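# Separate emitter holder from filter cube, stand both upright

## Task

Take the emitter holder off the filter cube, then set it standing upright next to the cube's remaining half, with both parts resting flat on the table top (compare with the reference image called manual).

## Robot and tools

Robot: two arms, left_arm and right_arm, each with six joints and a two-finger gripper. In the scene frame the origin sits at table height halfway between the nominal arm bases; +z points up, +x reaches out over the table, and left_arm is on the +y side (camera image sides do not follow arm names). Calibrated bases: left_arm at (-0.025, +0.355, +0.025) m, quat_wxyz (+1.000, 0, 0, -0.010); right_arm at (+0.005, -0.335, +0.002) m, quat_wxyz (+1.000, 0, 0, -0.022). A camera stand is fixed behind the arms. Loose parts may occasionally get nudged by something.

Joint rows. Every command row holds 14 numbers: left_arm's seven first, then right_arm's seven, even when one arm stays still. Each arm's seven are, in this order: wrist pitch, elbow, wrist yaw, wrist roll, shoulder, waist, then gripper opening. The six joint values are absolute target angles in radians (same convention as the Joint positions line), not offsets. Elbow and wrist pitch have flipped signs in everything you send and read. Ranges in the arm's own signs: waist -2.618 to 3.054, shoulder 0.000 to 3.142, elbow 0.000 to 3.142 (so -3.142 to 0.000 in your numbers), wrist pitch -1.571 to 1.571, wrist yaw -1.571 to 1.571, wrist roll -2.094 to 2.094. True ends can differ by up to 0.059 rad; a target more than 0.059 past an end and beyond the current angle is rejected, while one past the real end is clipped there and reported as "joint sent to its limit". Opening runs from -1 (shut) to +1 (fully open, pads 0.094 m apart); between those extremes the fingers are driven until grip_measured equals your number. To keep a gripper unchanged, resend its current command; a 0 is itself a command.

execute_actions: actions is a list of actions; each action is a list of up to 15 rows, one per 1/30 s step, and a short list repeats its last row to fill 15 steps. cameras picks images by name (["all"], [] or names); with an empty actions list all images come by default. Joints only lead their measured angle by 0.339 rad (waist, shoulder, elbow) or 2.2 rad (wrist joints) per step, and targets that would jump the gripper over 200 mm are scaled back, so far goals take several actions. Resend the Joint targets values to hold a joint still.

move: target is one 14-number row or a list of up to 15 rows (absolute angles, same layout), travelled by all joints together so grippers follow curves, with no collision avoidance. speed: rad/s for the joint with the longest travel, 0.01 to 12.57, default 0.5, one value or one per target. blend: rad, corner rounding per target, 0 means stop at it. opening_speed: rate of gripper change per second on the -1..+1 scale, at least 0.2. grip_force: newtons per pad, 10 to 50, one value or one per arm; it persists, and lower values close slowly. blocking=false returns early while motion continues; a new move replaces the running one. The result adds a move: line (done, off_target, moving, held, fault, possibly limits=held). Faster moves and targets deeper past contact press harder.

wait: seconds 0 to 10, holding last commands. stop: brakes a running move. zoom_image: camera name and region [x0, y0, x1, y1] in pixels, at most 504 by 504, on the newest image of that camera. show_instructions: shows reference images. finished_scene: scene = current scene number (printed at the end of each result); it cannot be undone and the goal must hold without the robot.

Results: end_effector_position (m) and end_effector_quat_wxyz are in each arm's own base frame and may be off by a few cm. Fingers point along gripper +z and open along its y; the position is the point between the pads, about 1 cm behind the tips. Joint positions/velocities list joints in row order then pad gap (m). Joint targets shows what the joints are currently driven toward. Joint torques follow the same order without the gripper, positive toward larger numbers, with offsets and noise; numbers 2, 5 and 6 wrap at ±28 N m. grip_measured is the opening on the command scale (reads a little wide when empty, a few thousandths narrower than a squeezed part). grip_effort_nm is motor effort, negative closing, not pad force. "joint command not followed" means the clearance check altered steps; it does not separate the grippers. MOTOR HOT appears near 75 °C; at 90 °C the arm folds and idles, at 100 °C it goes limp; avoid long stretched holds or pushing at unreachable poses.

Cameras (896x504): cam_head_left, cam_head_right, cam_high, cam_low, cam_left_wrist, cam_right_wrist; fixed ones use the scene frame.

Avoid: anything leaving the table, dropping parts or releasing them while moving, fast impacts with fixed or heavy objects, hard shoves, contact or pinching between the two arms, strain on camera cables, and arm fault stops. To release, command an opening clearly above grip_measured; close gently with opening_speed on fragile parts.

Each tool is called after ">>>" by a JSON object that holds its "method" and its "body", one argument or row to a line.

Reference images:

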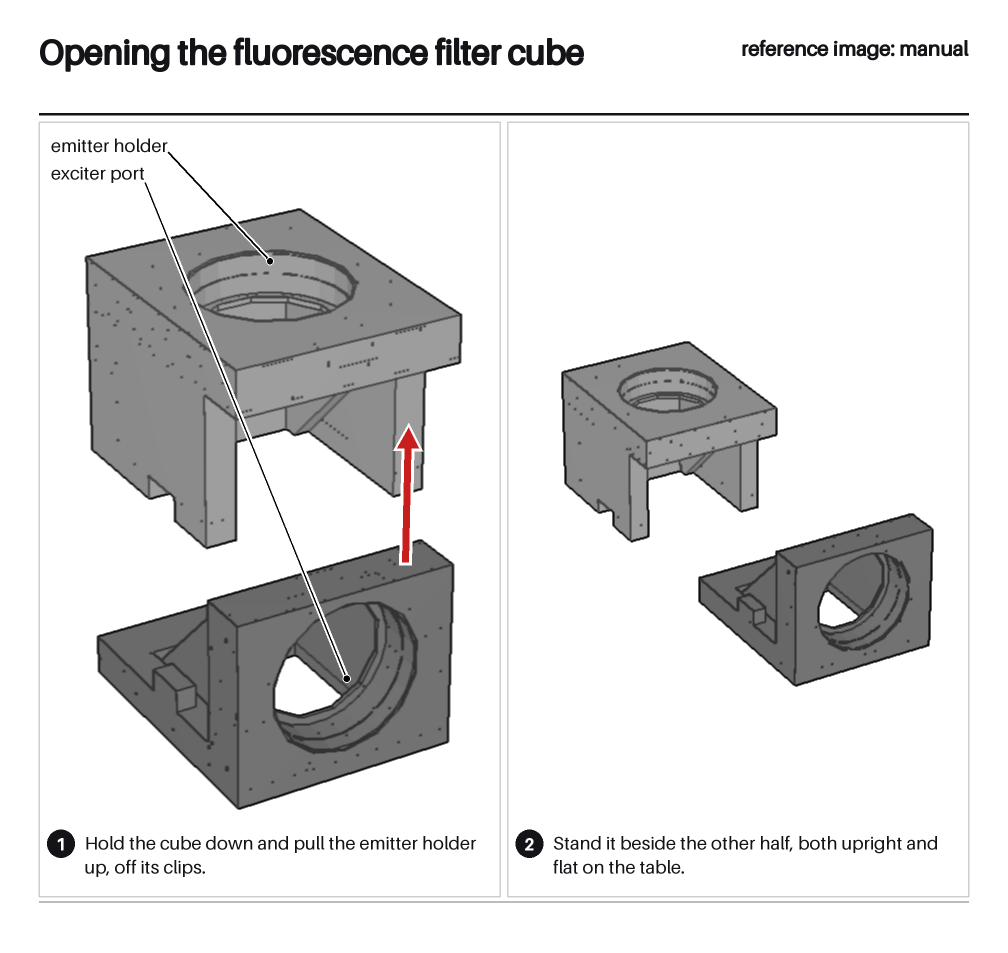

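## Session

>>> {"method": "execute_actions", "body": {
  "actions": []
}}

Scene clock: 0.00 s.
left_arm: end_effector_position=(+0.4084, +0.0349, +0.1149) grip_measured=+1.000 grip_effort_nm=n/a end_effector_quat_wxyz=(+0.593, -0.059, +0.802, +0.043) | right_arm: end_effector_position=(+0.4151, -0.0041, +0.1259) grip_measured=+1.000 grip_effort_nm=n/a end_effector_quat_wxyz=(+0.620, +0.004, +0.781, -0.073)
Joint names: [wrist pitch, elbow, wrist yaw, wrist roll, shoulder, waist]
Joint positions: left_arm=[-0.821 -0.413 -0.105 -0.033 1.532 0.037 0.094] | right_arm=[-0.935 -0.41 0.186 -0.069 1.571 0.068 0.094]
Joint velocities: within noise
Joint torques (N m): no reading
Heat: left arm: 27 °C; right arm: 26 °C.
Joint targets: left_arm=[-0.818 -0.419 -0.105 -0.034 1.526 0.037] | right_arm=[-0.935 -0.417 0.188 -0.069 1.563 0.068]
Tool commands: left_gripper/opening=+1.0 right_gripper/opening=+1.0

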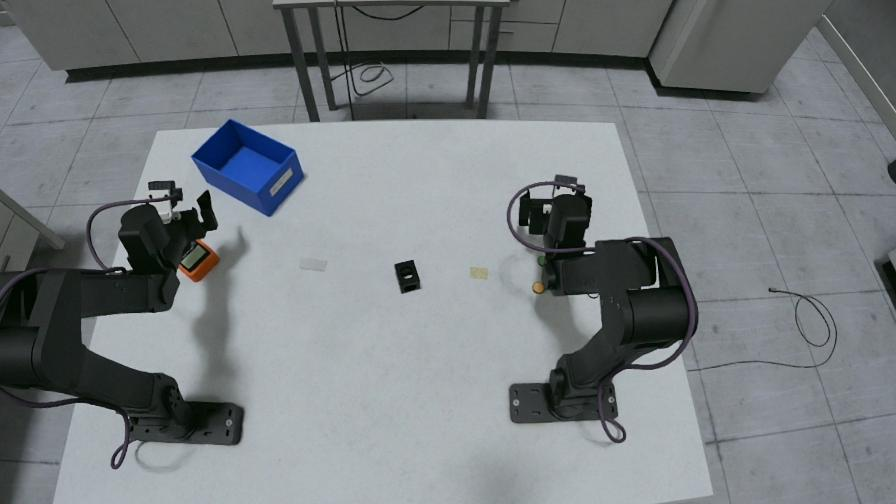

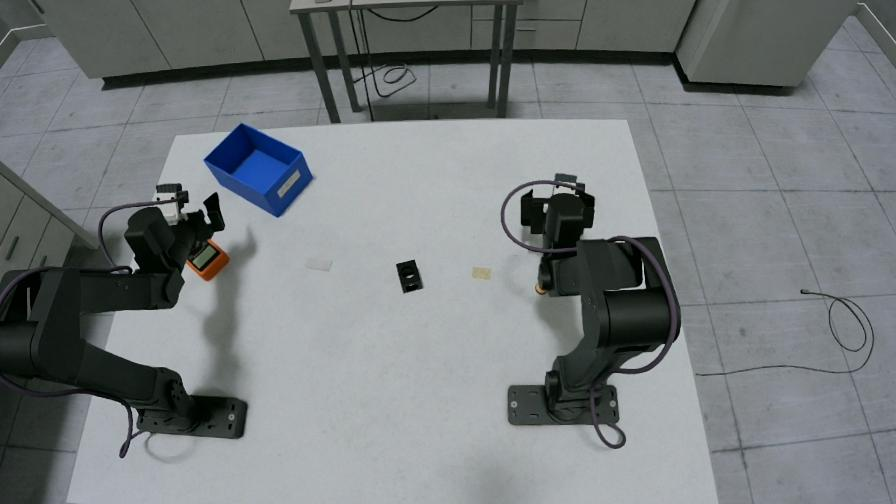

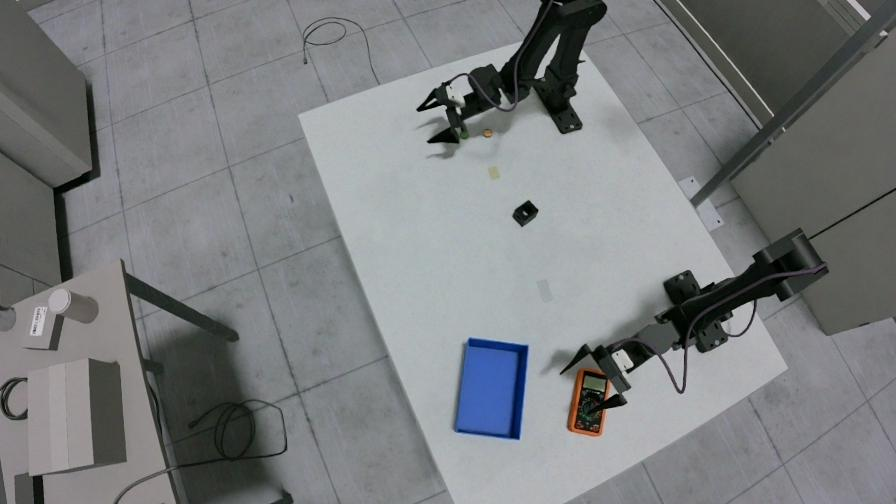

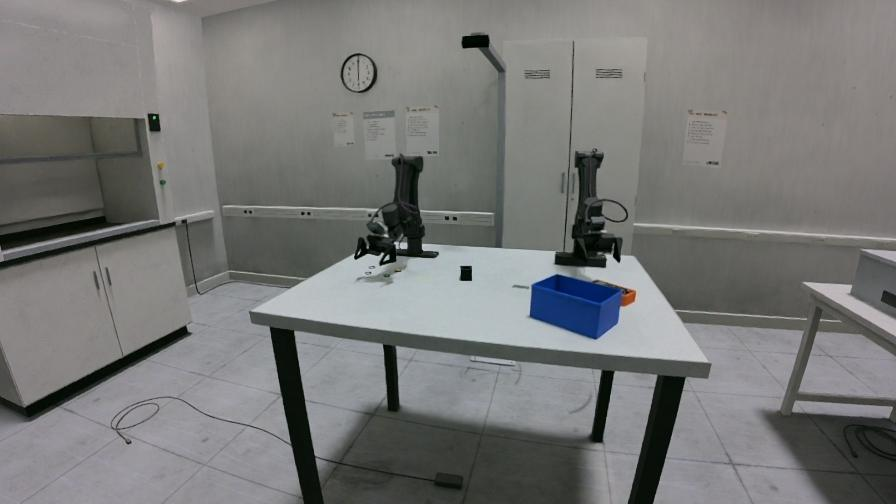

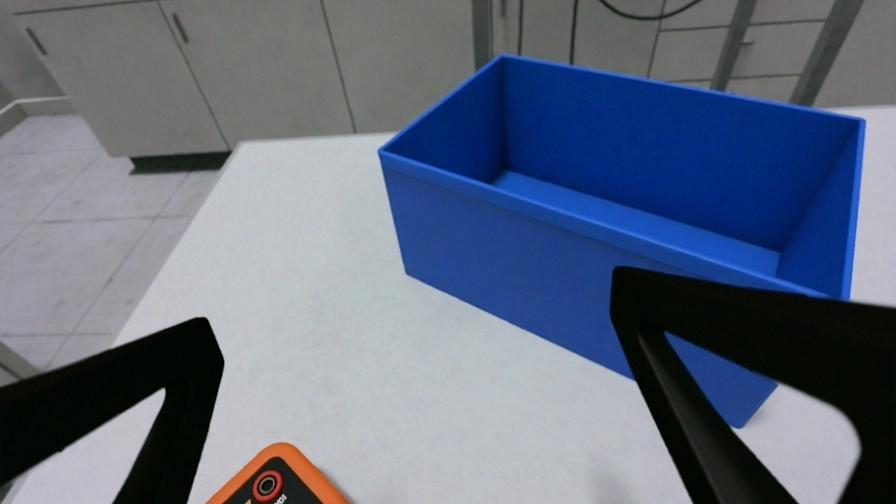

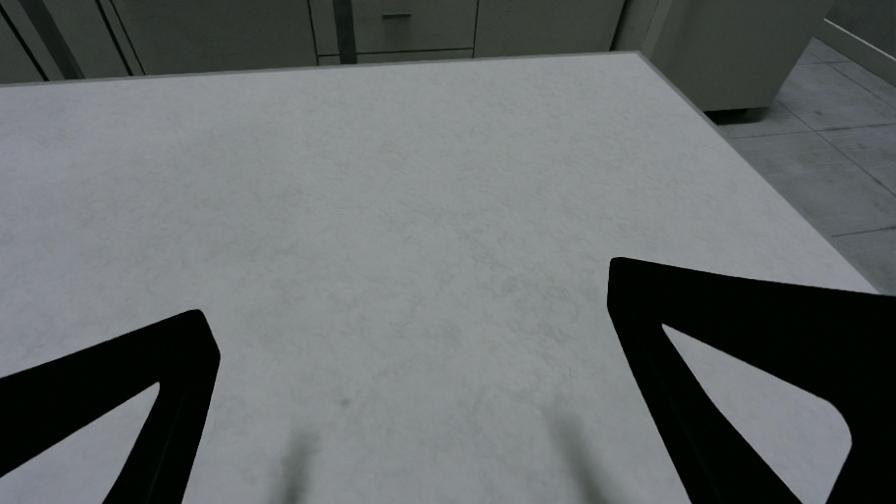

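>>> {"method": "zoom_image", "body": {
  "camera": "cam_low",
  "region": [430, 250, 500, 295]
}}

>>> {"method": "zoom_image", "body": {
  "camera": "cam_head_left",
  "region": [370, 240, 450, 310]
}}

>>> {"method": "zoom_image", "body": {
  "camera": "cam_high",
  "region": [490, 185, 560, 240]
}}

>>> {"method": "zoom_image", "body": {
  "camera": "cam_head_right",
  "region": [370, 240, 450, 310]
}}

Scaled by 7.200 from the camera's 896x504 image, which has a finer 1280x720 frame.

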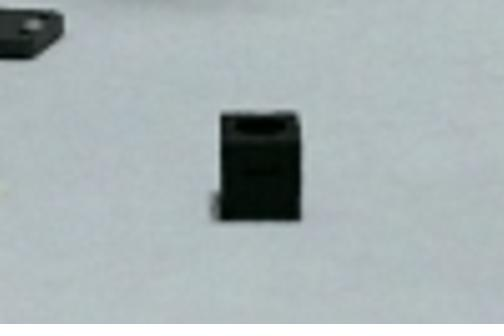

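Scaled by 6.300 from the camera's 896x504 image, which has a finer 1280x720 frame.

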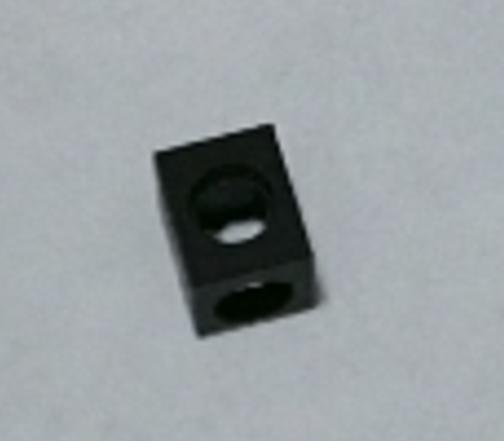

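Scaled by 7.200 from the camera's 896x504 image, which has a finer 1280x720 frame.

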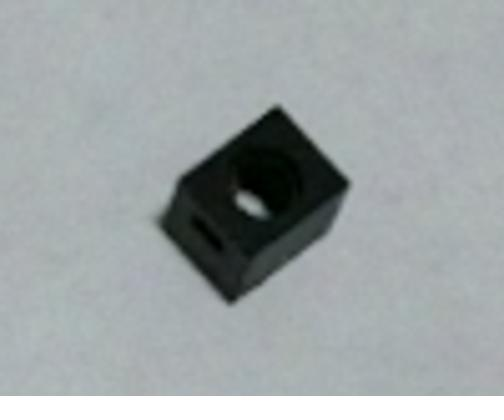

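Scaled by 6.300 from the camera's 896x504 image, which has a finer 1280x720 frame.

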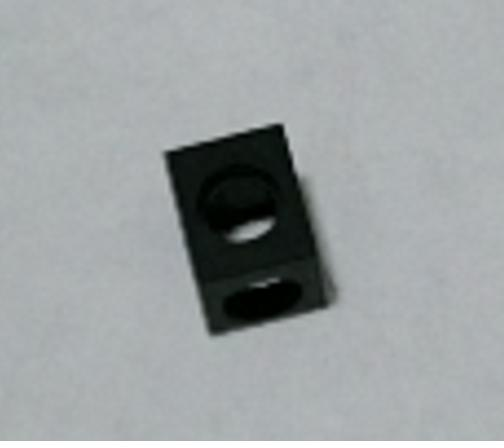

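>>> {"method": "move", "body": {
  "target": [-0.821,-0.413,-0.105,-0.033,1.532,0.037,1,1.35,-1.88,0,0.589,2.11,0.849,0.5],
  "speed": 1.0,
  "cameras": ["cam_right_wrist"]
}}

Scene clock: 5.80 s.
left_arm: end_effector_position=(+0.4084, +0.0349, +0.1149) grip_measured=+1.000 grip_effort_nm=0.05 end_effector_quat_wxyz=(+0.593, -0.059, +0.802, +0.043) | right_arm: end_effector_position=(+0.2678, +0.3065, +0.0981) grip_measured=+0.503 grip_effort_nm=-0.13 end_effector_quat_wxyz=(+0.005, -0.135, +0.991, +0.005)
Joint names: [wrist pitch, elbow, wrist yaw, wrist roll, shoulder, waist]
Joint positions: left_arm=[-0.821 -0.413 -0.105 -0.033 1.532 0.037 0.094] | right_arm=[1.32 -1.855 -0.001 0.579 2.092 0.85 0.071]
Joint torques (N m): left_arm=[-2.06 -4.49 -0.06 -0.01 -4.74 0.05] | right_arm=[0.01 -8.31 -0.01 0.09 -9.39 -0.14]
Heat: left arm: 28 °C; right arm: 26 °C.
Joint targets: left_arm=[-0.821 -0.413 -0.105 -0.033 1.532 0.037] | right_arm=[1.350 -1.880 0.000 0.589 2.110 0.849]
move: done
Images, in order (width x height): cam_right_wrist 896x504.

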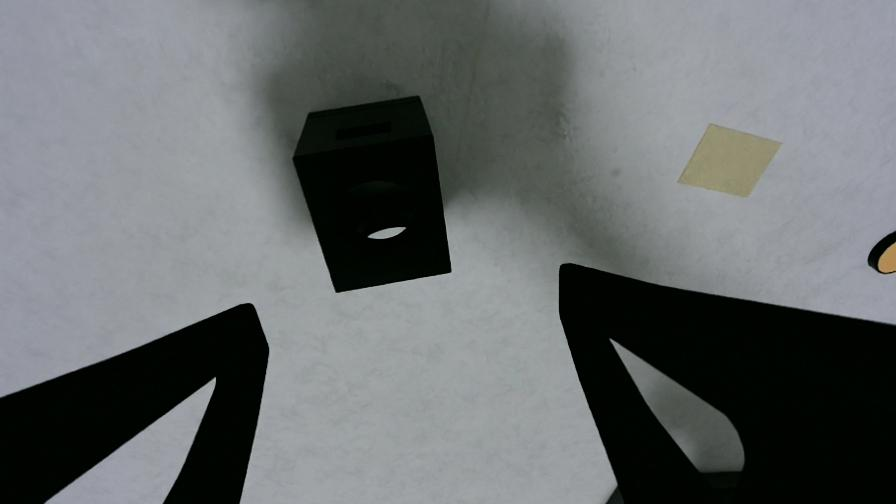

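>>> {"method": "move", "body": {
  "target": [
    [-0.821,-0.413,-0.105,-0.033,1.532,0.037,1,1.22,-1.79,0,0.539,2.15,0.8735,0.5],
    [-0.821,-0.413,-0.105,-0.033,1.532,0.037,1,1.10,-1.683,0,0.539,2.197,0.8735,0.5]
  ],
  "speed": [0.3,0.15],
  "blend": 0.03,
  "cameras": ["cam_right_wrist"]
}}

Scene clock: 8.50 s.
left_arm: end_effector_position=(+0.4084, +0.0349, +0.1149) grip_measured=+1.000 grip_effort_nm=0.05 end_effector_quat_wxyz=(+0.593, -0.059, +0.802, +0.043) | right_arm: end_effector_position=(+0.2660, +0.3153, +0.0224) grip_measured=+0.503 grip_effort_nm=-0.13 end_effector_quat_wxyz=(-0.005, -0.161, +0.987, -0.004)
Joint names: [wrist pitch, elbow, wrist yaw, wrist roll, shoulder, waist]
Joint positions: left_arm=[-0.821 -0.413 -0.105 -0.033 1.532 0.037 0.094] | right_arm=[1.094 -1.692 -0.001 0.543 2.181 0.867 0.071]
Joint torques (N m): left_arm=[-2.05 -4.48 -0.05 -0.04 -4.74 0.05] | right_arm=[-0.16 -4.74 0.01 -0.06 -10.1 0.43]
Heat: left arm: 28 °C; right arm: 26 °C.
Joint targets: left_arm=[-0.821 -0.413 -0.105 -0.033 1.532 0.037] | right_arm=[1.100 -1.683 0.000 0.539 2.197 0.873]
move: done
Images, in order (width x height): cam_right_wrist 896x504.

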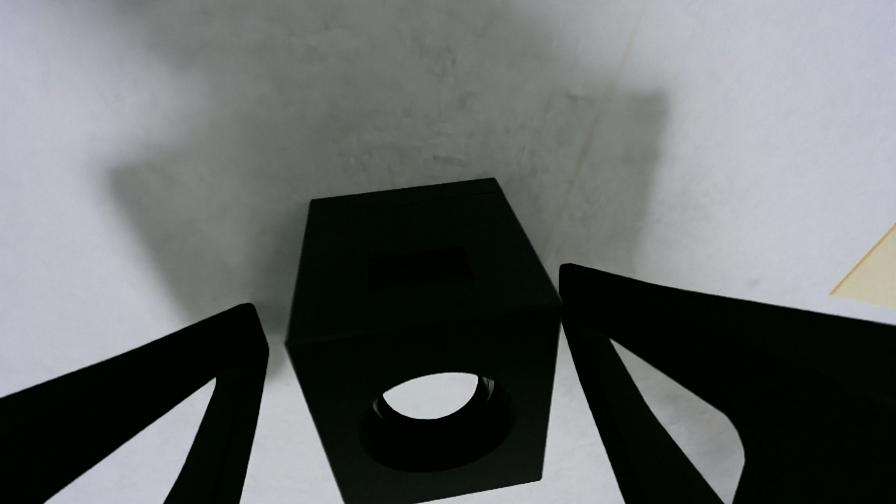

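>>> {"method": "move", "body": {
  "target": [
    [-0.821,-0.413,-0.105,-0.033,1.532,0.037,1,1.10,-1.683,0,0.539,2.197,0.870,0.5],
    [-0.821,-0.413,-0.105,-0.033,1.532,0.037,1,1.10,-1.683,0,0.539,2.197,0.870,-0.35],
    [-0.821,-0.413,-0.105,-0.033,1.532,0.037,1,1.14,-1.68,0,0.56,2.10,0.875,-0.35],
    [-0.821,-0.413,-0.105,-0.033,1.532,0.037,1,1.14,-1.68,0,1.419,2.10,0.959,-0.35],
    [-0.821,-0.413,-0.105,-0.033,1.532,0.037,1,1.085,-1.648,0,1.419,2.165,0.959,-0.35]
  ],
  "speed": [0.3,0.3,0.2,0.7,0.1],
  "opening_speed": 1.0,
  "cameras": ["all"]
}}

Scene clock: 15.50 s.
left_arm: end_effector_position=(+0.4084, +0.0349, +0.1149) grip_measured=+1.000 grip_effort_nm=0.05 end_effector_quat_wxyz=(+0.593, -0.059, +0.802, +0.043) | right_arm: end_effector_position=(+0.2362, +0.3357, +0.0263) grip_measured=-0.160 grip_effort_nm=-1.02 end_effector_quat_wxyz=(-0.001, +0.225, +0.974, +0.005)
Joint names: [wrist pitch, elbow, wrist yaw, wrist roll, shoulder, waist]
Joint positions: left_arm=[-0.821 -0.413 -0.105 -0.033 1.532 0.037 0.094] | right_arm=[1.071 -1.657 -0.005 1.407 2.149 0.953 0.039]
Joint torques (N m): left_arm=[-2.06 -4.48 -0.04 -0.03 -4.79 0.08] | right_arm=[-0.14 -4.83 0.05 0.11 -9.88 0.5]
Heat: left arm: 29 °C; right arm: 27 °C.
Joint targets: left_arm=[-0.821 -0.413 -0.105 -0.033 1.532 0.037] | right_arm=[1.085 -1.648 0.000 1.419 2.165 0.959]
move: done

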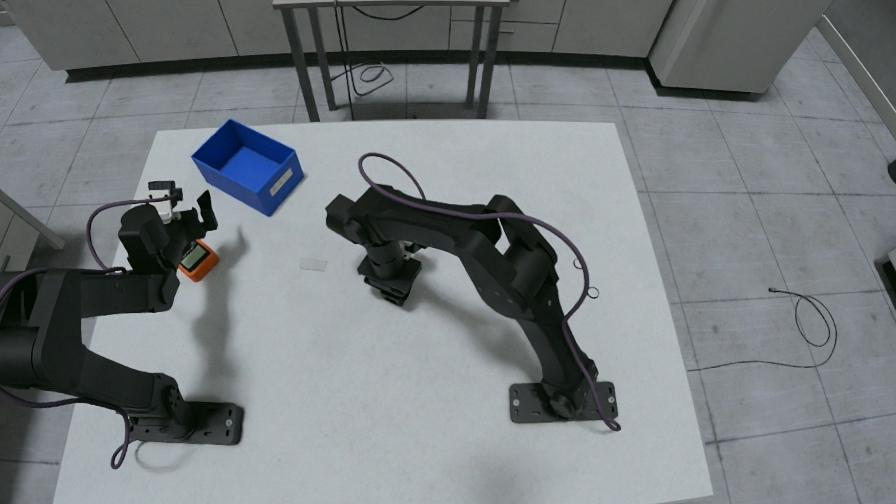

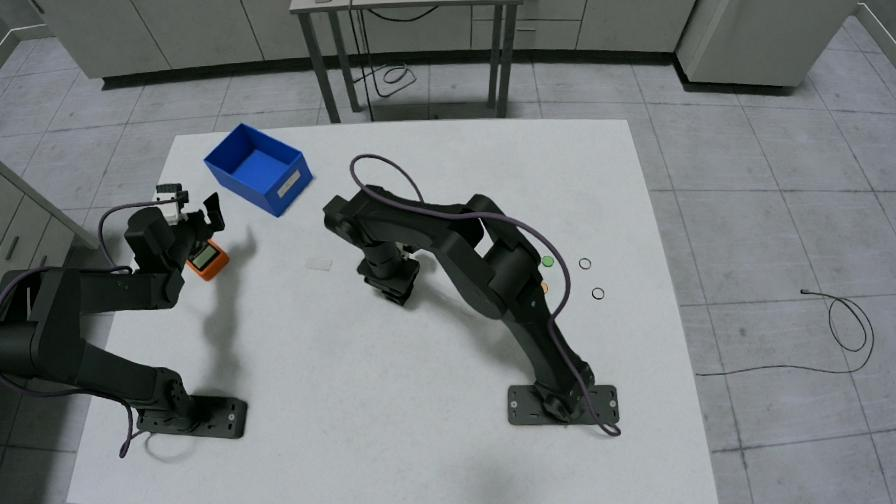

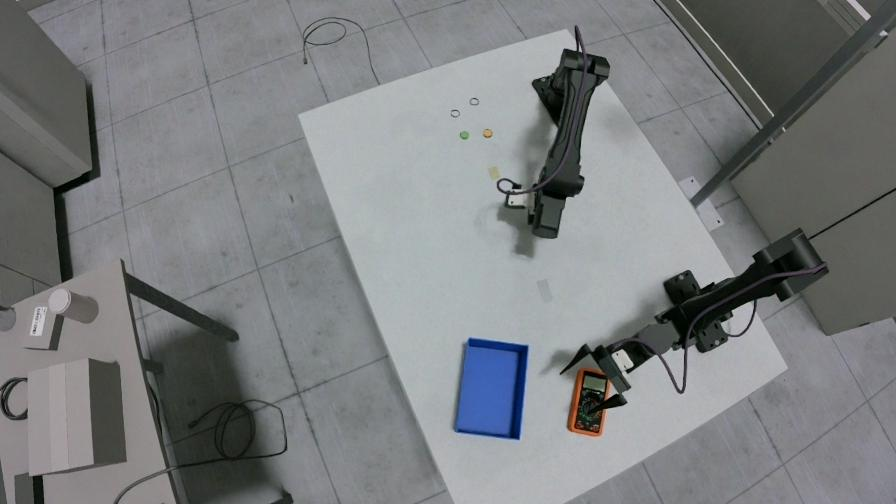

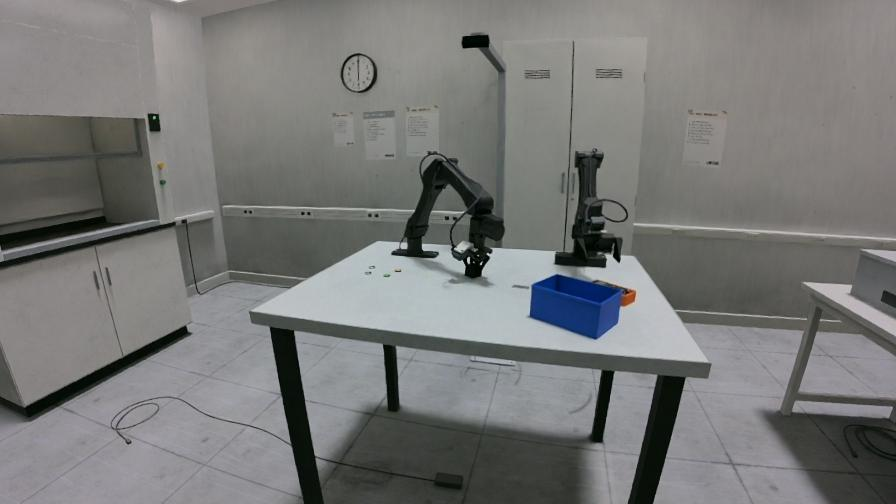

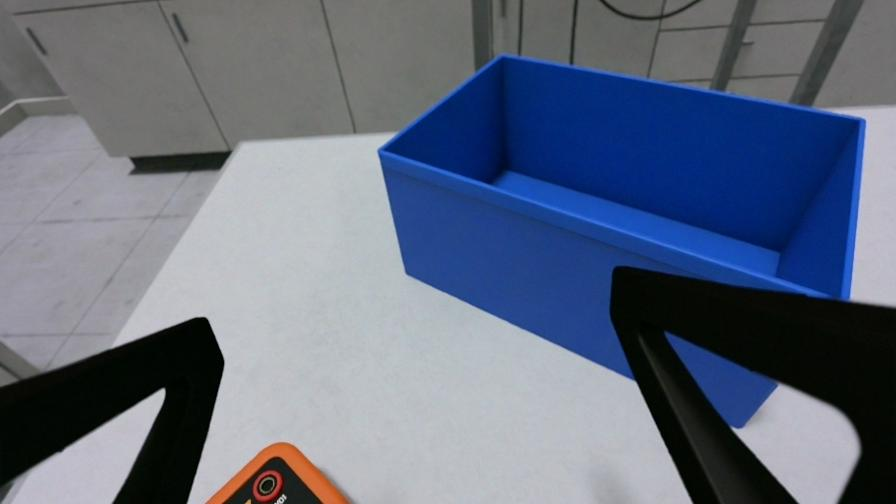

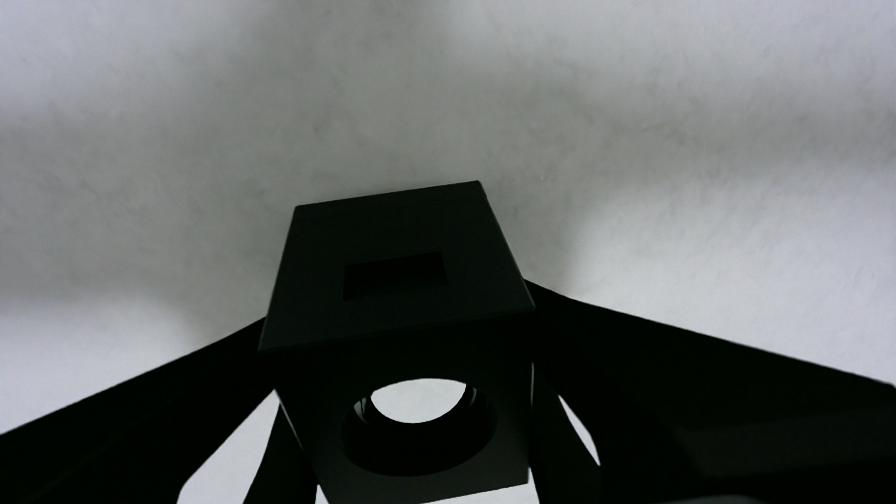

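>>> {"method": "move", "body": {
  "target": [
    [-0.821,-0.413,-0.105,-0.033,1.532,0.037,-1,1.085,-1.648,0,1.419,2.165,0.959,-0.35],
    [-0.821,-0.413,-0.105,-0.033,1.532,0.037,-1,1.085,-1.648,0,1.419,2.165,0.959,0.4],
    [-0.84,-0.40,-0.4,-0.2,1.55,-0.7,-1,1.25,-1.80,0,1.419,2.05,0.959,0.5],
    [-0.84,-0.40,-0.78,-0.43,1.65,-1.40,-1,1.43,-1.95,-0.24,1.31,2.185,0.863,0.5]
  ],
  "speed": [0.5,0.5,0.8,0.8],
  "blend": [0,0,0.1,0],
  "cameras": ["cam_right_wrist","cam_left_wrist","cam_head_left"]
}}

Scene clock: 22.20 s.
left_arm: end_effector_position=(+0.1862, -0.3353, +0.0953) grip_measured=-0.994 grip_effort_nm=-0.26 end_effector_quat_wxyz=(+0.561, +0.179, +0.779, -0.216) | right_arm: end_effector_position=(+0.2283, +0.3368, +0.0922) grip_measured=+0.497 grip_effort_nm=0.15 end_effector_quat_wxyz=(-0.119, +0.222, +0.967, +0.027)
Joint names: [wrist pitch, elbow, wrist yaw, wrist roll, shoulder, waist]
Joint positions: left_arm=[-0.829 -0.413 -0.763 -0.421 1.635 -1.398 0] | right_arm=[1.394 -1.926 -0.236 1.312 2.166 0.869 0.07]
Joint torques (N m): left_arm=[-1.96 -2.93 -0.4 -0.16 -4 -0.14] | right_arm=[0.21 -8.03 -0.2 -0.03 -9.84 -0.55]
Heat: left arm: 30 °C; right arm: 27 °C.
Joint targets: left_arm=[-0.840 -0.400 -0.780 -0.430 1.650 -1.400] | right_arm=[1.430 -1.950 -0.240 1.310 2.185 0.863]
move: off_target (right_arm); blend cut to 0 rad at target 3; right_arm: the wrist pitch is farthest, 0.036 rad from its target
Images, in order (width x height): cam_head_left 896x504, cam_left_wrist 896x504, cam_right_wrist 896x504.

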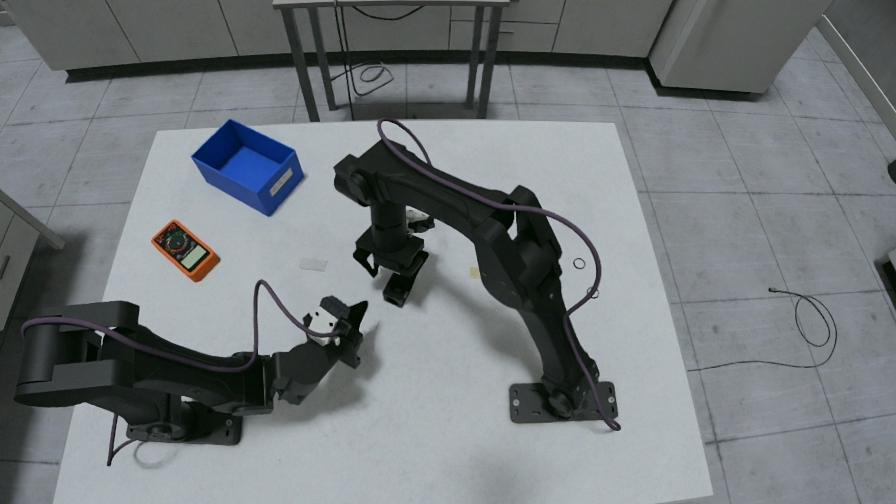

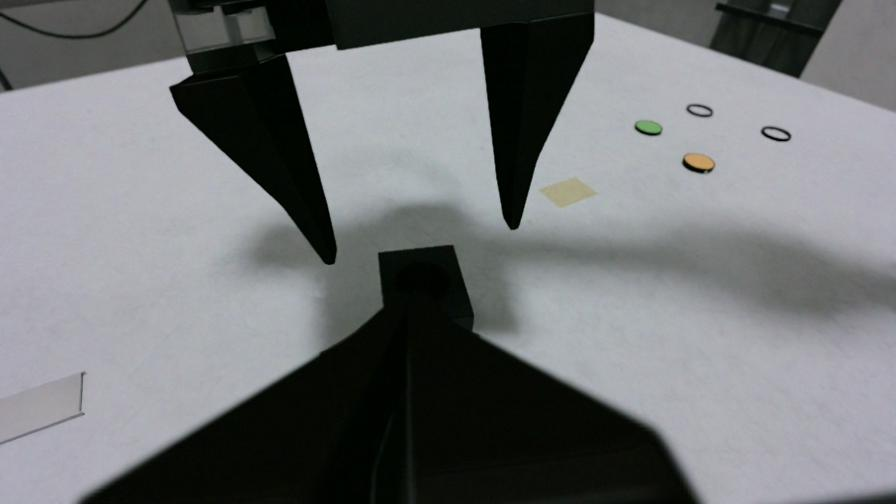

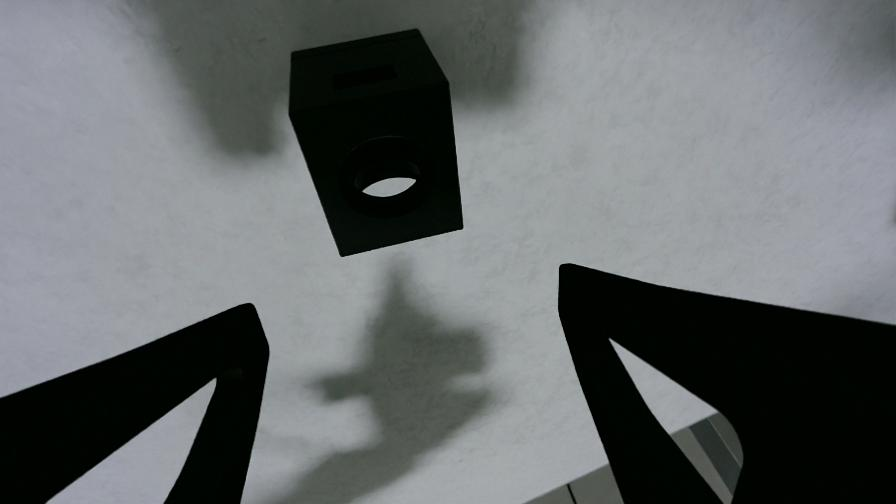

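>>> {"method": "move", "body": {
  "target": [
    [-0.84,-0.40,-0.78,-0.43,1.65,-1.40,-1,1.38,-1.94,-0.237,1.235,2.225,0.861,0.5],
    [-0.84,-0.40,-0.78,-0.43,1.65,-1.40,-1,1.22,-1.79,-0.237,1.235,2.257,0.861,0.5]
  ],
  "speed": [0.3,0.15],
  "blend": 0.02,
  "cameras": ["cam_right_wrist","cam_left_wrist"]
}}

Scene clock: 25.27 s.
left_arm: end_effector_position=(+0.1863, -0.3352, +0.0954) grip_measured=-0.994 grip_effort_nm=-0.26 end_effector_quat_wxyz=(+0.561, +0.179, +0.779, -0.216) | right_arm: end_effector_position=(+0.2331, +0.3425, +0.0310) grip_measured=+0.497 grip_effort_nm=0.15 end_effector_quat_wxyz=(-0.121, +0.186, +0.975, +0.026)
Joint names: [wrist pitch, elbow, wrist yaw, wrist roll, shoulder, waist]
Joint positions: left_arm=[-0.829 -0.413 -0.764 -0.422 1.635 -1.398 0] | right_arm=[1.207 -1.8 -0.236 1.237 2.239 0.869 0.07]
Joint torques (N m): left_arm=[-1.97 -2.89 -0.34 -0.14 -3.97 -0.16] | right_arm=[0 -4.71 -0.16 -0.04 -10.35 -0.72]
Heat: left arm: 30 °C; right arm: 27 °C.
Joint targets: left_arm=[-0.840 -0.400 -0.780 -0.430 1.650 -1.400] | right_arm=[1.220 -1.790 -0.237 1.235 2.257 0.861]
move: done
Images, in order (width x height): cam_left_wrist 896x504, cam_right_wrist 896x504.

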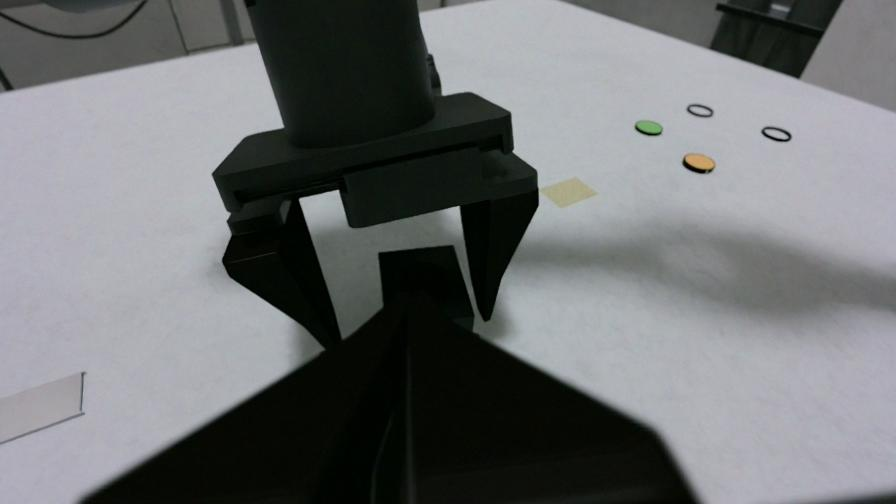

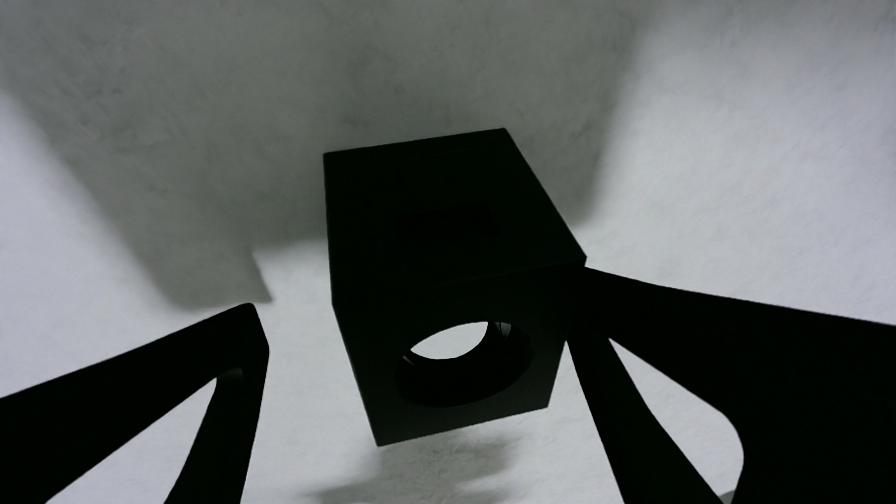

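>>> {"method": "move", "body": {
  "target": [-0.84,-0.40,-0.78,-0.43,1.65,-1.40,-1,1.18,-1.722,-0.237,1.205,2.178,0.856,0.5],
  "speed": 0.15,
  "cameras": ["cam_right_wrist"]
}}

Scene clock: 27.13 s.
left_arm: end_effector_position=(+0.1863, -0.3352, +0.0954) grip_measured=-0.994 grip_effort_nm=-0.26 end_effector_quat_wxyz=(+0.561, +0.179, +0.779, -0.216) | right_arm: end_effector_position=(+0.2290, +0.3350, +0.0223) grip_measured=+0.497 grip_effort_nm=0.15 end_effector_quat_wxyz=(-0.123, +0.174, +0.977, +0.024)
Joint names: [wrist pitch, elbow, wrist yaw, wrist roll, shoulder, waist]
Joint positions: left_arm=[-0.829 -0.413 -0.764 -0.422 1.635 -1.398 0] | right_arm=[1.167 -1.733 -0.237 1.207 2.221 0.864 0.07]
Joint torques (N m): left_arm=[-1.96 -2.93 -0.34 -0.13 -4 -0.18] | right_arm=[0 -4.48 -0.13 -0.03 -15.19 -0.77]
Heat: left arm: 30 °C; right arm: 28 °C.
Joint targets: left_arm=[-0.840 -0.400 -0.780 -0.430 1.650 -1.400] | right_arm=[1.180 -1.722 -0.237 1.205 2.178 0.856]
move: off_target (right_arm); right_arm: the shoulder is farthest, 0.043 rad from its target
Images, in order (width x height): cam_right_wrist 896x504.

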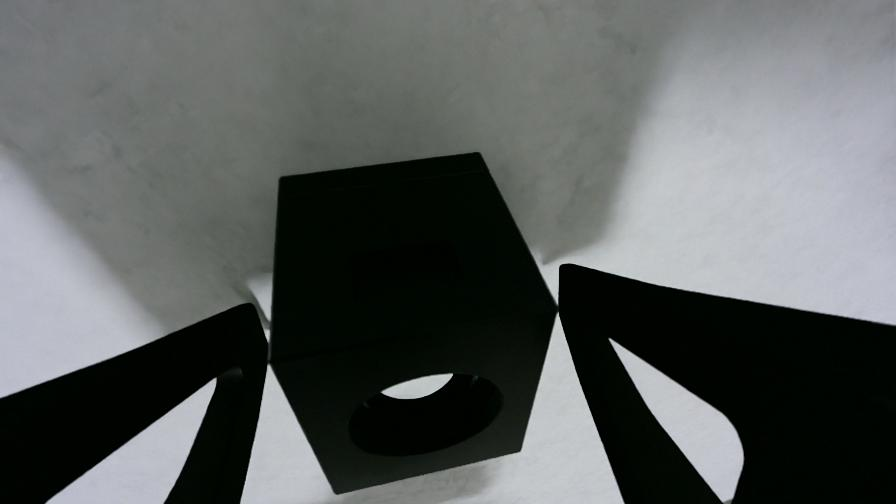

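>>> {"method": "move", "body": {
  "target": [
    [-0.84,-0.40,-0.78,-0.43,1.65,-1.40,-1,1.18,-1.722,-0.237,1.19,2.155,0.852,0.5],
    [-0.84,-0.40,-0.78,-0.43,1.65,-1.40,-1,1.18,-1.722,-0.237,1.19,2.155,0.852,-0.4]
  ],
  "speed": 0.15,
  "opening_speed": 0.8,
  "cameras": ["cam_right_wrist","cam_left_wrist"]
}}

Scene clock: 29.60 s.
left_arm: end_effector_position=(+0.1863, -0.3352, +0.0954) grip_measured=-0.994 grip_effort_nm=-0.26 end_effector_quat_wxyz=(+0.561, +0.179, +0.779, -0.216) | right_arm: end_effector_position=(+0.2320, +0.3362, +0.0322) grip_measured=-0.147 grip_effort_nm=-1.02 end_effector_quat_wxyz=(-0.116, +0.167, +0.978, +0.037)
Joint names: [wrist pitch, elbow, wrist yaw, wrist roll, shoulder, waist]
Joint positions: left_arm=[-0.829 -0.413 -0.764 -0.422 1.635 -1.398 0] | right_arm=[1.166 -1.733 -0.238 1.192 2.195 0.86 0.04]
Joint torques (N m): left_arm=[-1.98 -2.93 -0.34 -0.13 -4 -0.16] | right_arm=[-0.03 -4.56 -0.14 -0.05 -14.84 -0.79]
Heat: left arm: 30 °C; right arm: 28 °C.
Joint targets: left_arm=[-0.840 -0.400 -0.780 -0.430 1.650 -1.400] | right_arm=[1.180 -1.722 -0.237 1.190 2.155 0.852]
move: off_target (right_arm); target 2's new numbers were sent with right_arm's shoulder 0.041 rad from that target; right_arm: the shoulder is farthest, 0.040 rad from its target
Images, in order (width x height): cam_left_wrist 896x504, cam_right_wrist 896x504.

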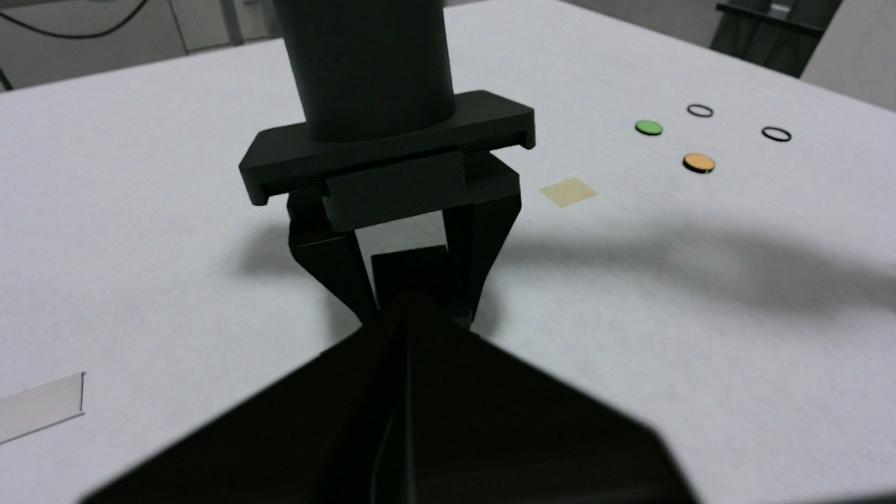

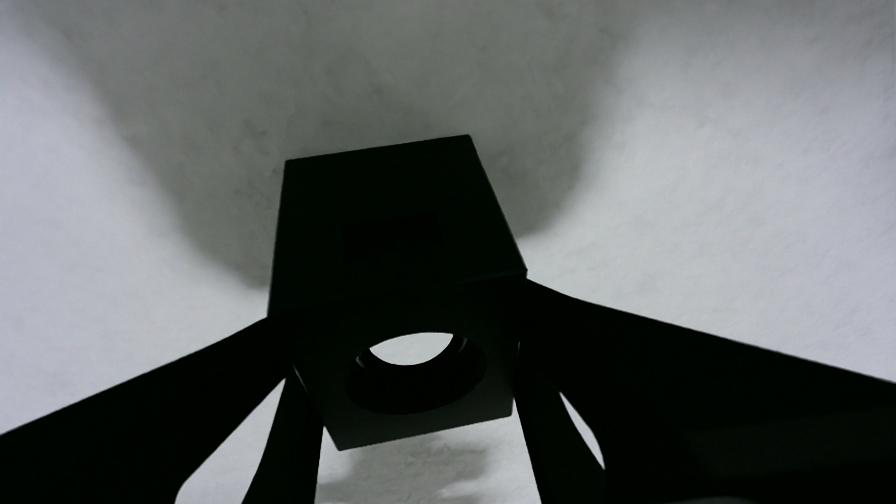

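>>> {"method": "move", "body": {
  "target": [
    [-0.90,-0.55,-0.866,-0.495,1.95,-1.40,-1,1.18,-1.722,-0.237,1.19,2.155,0.852,-0.4],
    [-0.91,-0.671,-0.866,-0.495,2.175,-1.361,-1,1.18,-1.722,-0.237,1.19,2.155,0.852,-0.4]
  ],
  "speed": [0.3,0.2],
  "blend": 0.03,
  "cameras": ["cam_right_wrist","cam_left_wrist"]
}}

>>> {"method": "zoom_image", "body": {
  "camera": "cam_left_wrist",
  "region": [280, 120, 580, 350]
}}

Scene clock: 33.17 s.
left_arm: end_effector_position=(+0.2138, -0.3639, -0.0079) grip_measured=-0.994 grip_effort_nm=-0.26 end_effector_quat_wxyz=(+0.546, +0.170, +0.811, -0.122) | right_arm: end_effector_position=(+0.2320, +0.3362, +0.0322) grip_measured=-0.147 grip_effort_nm=-1.02 end_effector_quat_wxyz=(-0.116, +0.167, +0.978, +0.037)
Joint names: [wrist pitch, elbow, wrist yaw, wrist roll, shoulder, waist]
Joint positions: left_arm=[-0.899 -0.655 -0.848 -0.486 2.153 -1.368 0] | right_arm=[1.166 -1.733 -0.238 1.192 2.195 0.86 0.04]
Joint torques (N m): left_arm=[-1.79 -3.77 -0.46 -0.13 -6.42 0.57] | right_arm=[-0.02 -4.52 -0.14 -0.01 -14.86 -0.75]
Heat: left arm: 30 °C; right arm: 29 °C.
Joint targets: left_arm=[-0.910 -0.671 -0.866 -0.495 2.175 -1.361] | right_arm=[1.180 -1.722 -0.237 1.190 2.155 0.852]
move: off_target (right_arm); right_arm: the shoulder is farthest, 0.040 rad from its target
Images, in order (width x height): cam_left_wrist 896x504, cam_right_wrist 896x504.

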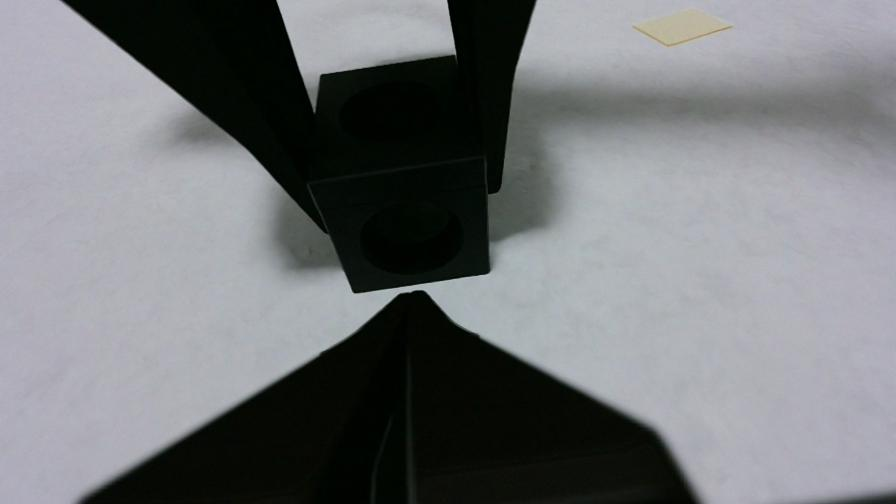

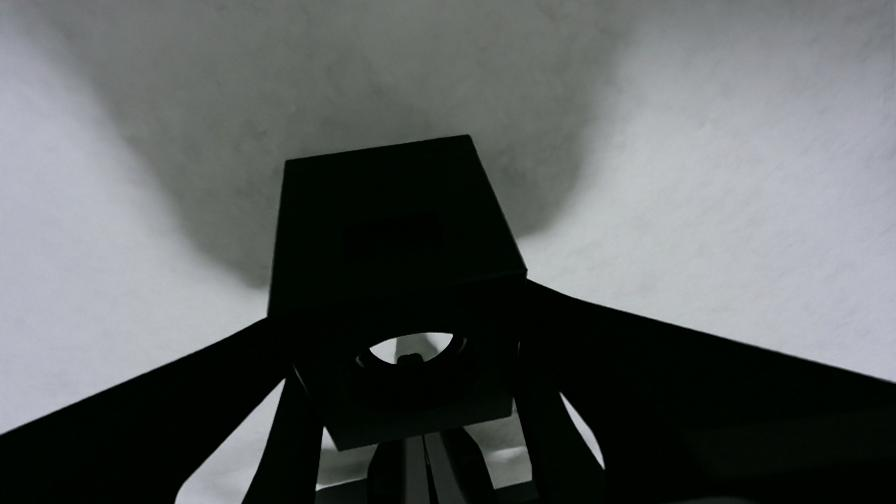

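Scaled by 1.680 from the camera's 896x504 image, which has a finer 1280x720 frame.

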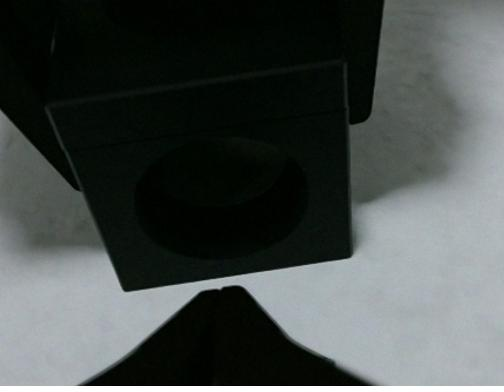

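>>> {"method": "move", "body": {
  "target": [
    [-0.94,-0.71,-0.825,-0.455,2.22,-1.318,-1,1.18,-1.722,-0.237,1.19,2.155,0.852,-0.4],
    [-0.945,-0.748,-0.785,-0.415,2.24,-1.273,-1,1.18,-1.722,-0.237,1.19,2.155,0.852,-0.4]
  ],
  "speed": 0.1,
  "blend": 0.02,
  "cameras": ["cam_right_wrist","cam_left_wrist"]
}}

>>> {"method": "zoom_image", "body": {
  "camera": "cam_right_wrist",
  "region": [250, 250, 550, 504]
}}

Scene clock: 36.33 s.
left_arm: end_effector_position=(+0.2419, -0.3741, -0.0123) grip_measured=-0.994 grip_effort_nm=-0.26 end_effector_quat_wxyz=(+0.549, +0.170, +0.810, -0.119) | right_arm: end_effector_position=(+0.2402, +0.3324, +0.0329) grip_measured=-0.147 grip_effort_nm=-1.02 end_effector_quat_wxyz=(-0.103, +0.171, +0.979, +0.037)
Joint names: [wrist pitch, elbow, wrist yaw, wrist roll, shoulder, waist]
Joint positions: left_arm=[-0.932 -0.726 -0.79 -0.42 2.211 -1.291 0] | right_arm=[1.159 -1.733 -0.214 1.19 2.191 0.849 0.04]
Joint torques (N m): left_arm=[-1.89 -4.45 -0.2 -0.01 -6.52 1.47] | right_arm=[0.03 -4.57 -0.41 -0.01 -14.42 0.23]
Heat: left arm: 30 °C; right arm: 29 °C.
Joint targets: left_arm=[-0.945 -0.748 -0.785 -0.415 2.240 -1.273] | right_arm=[1.180 -1.722 -0.237 1.190 2.155 0.852]
move: off_target (right_arm); right_arm: the shoulder is farthest, 0.036 rad from its target
Images, in order (width x height): cam_left_wrist 896x504, cam_right_wrist 896x504.

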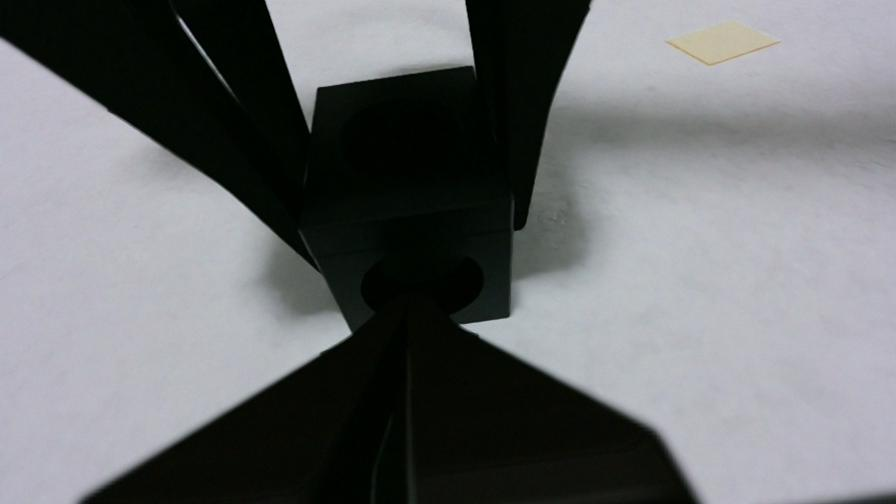

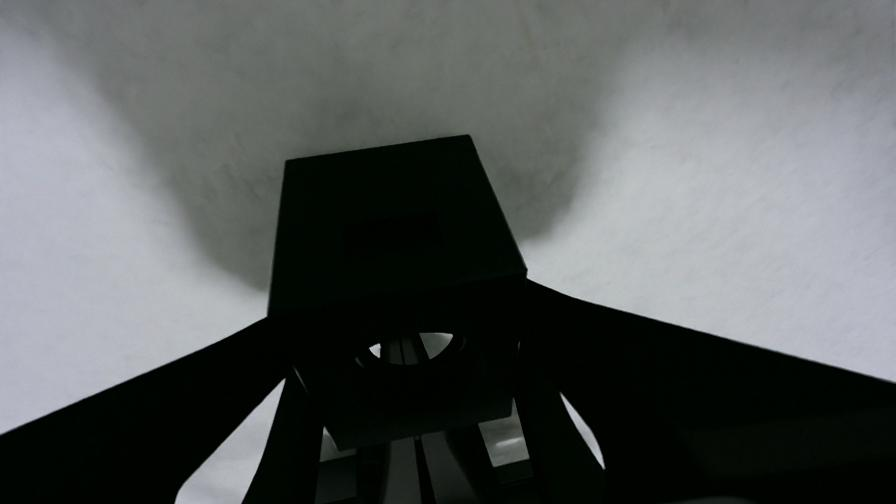

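Scaled by 1.680 from the camera's 896x504 image, which has a finer 1280x720 frame.

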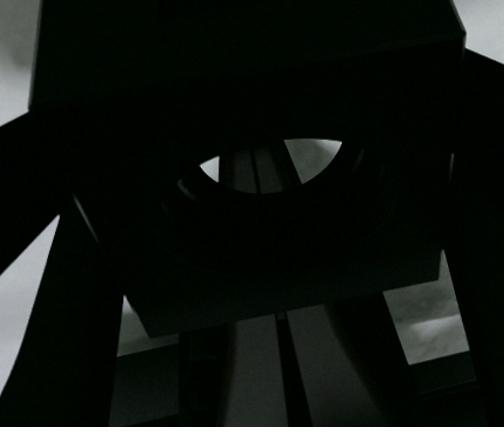

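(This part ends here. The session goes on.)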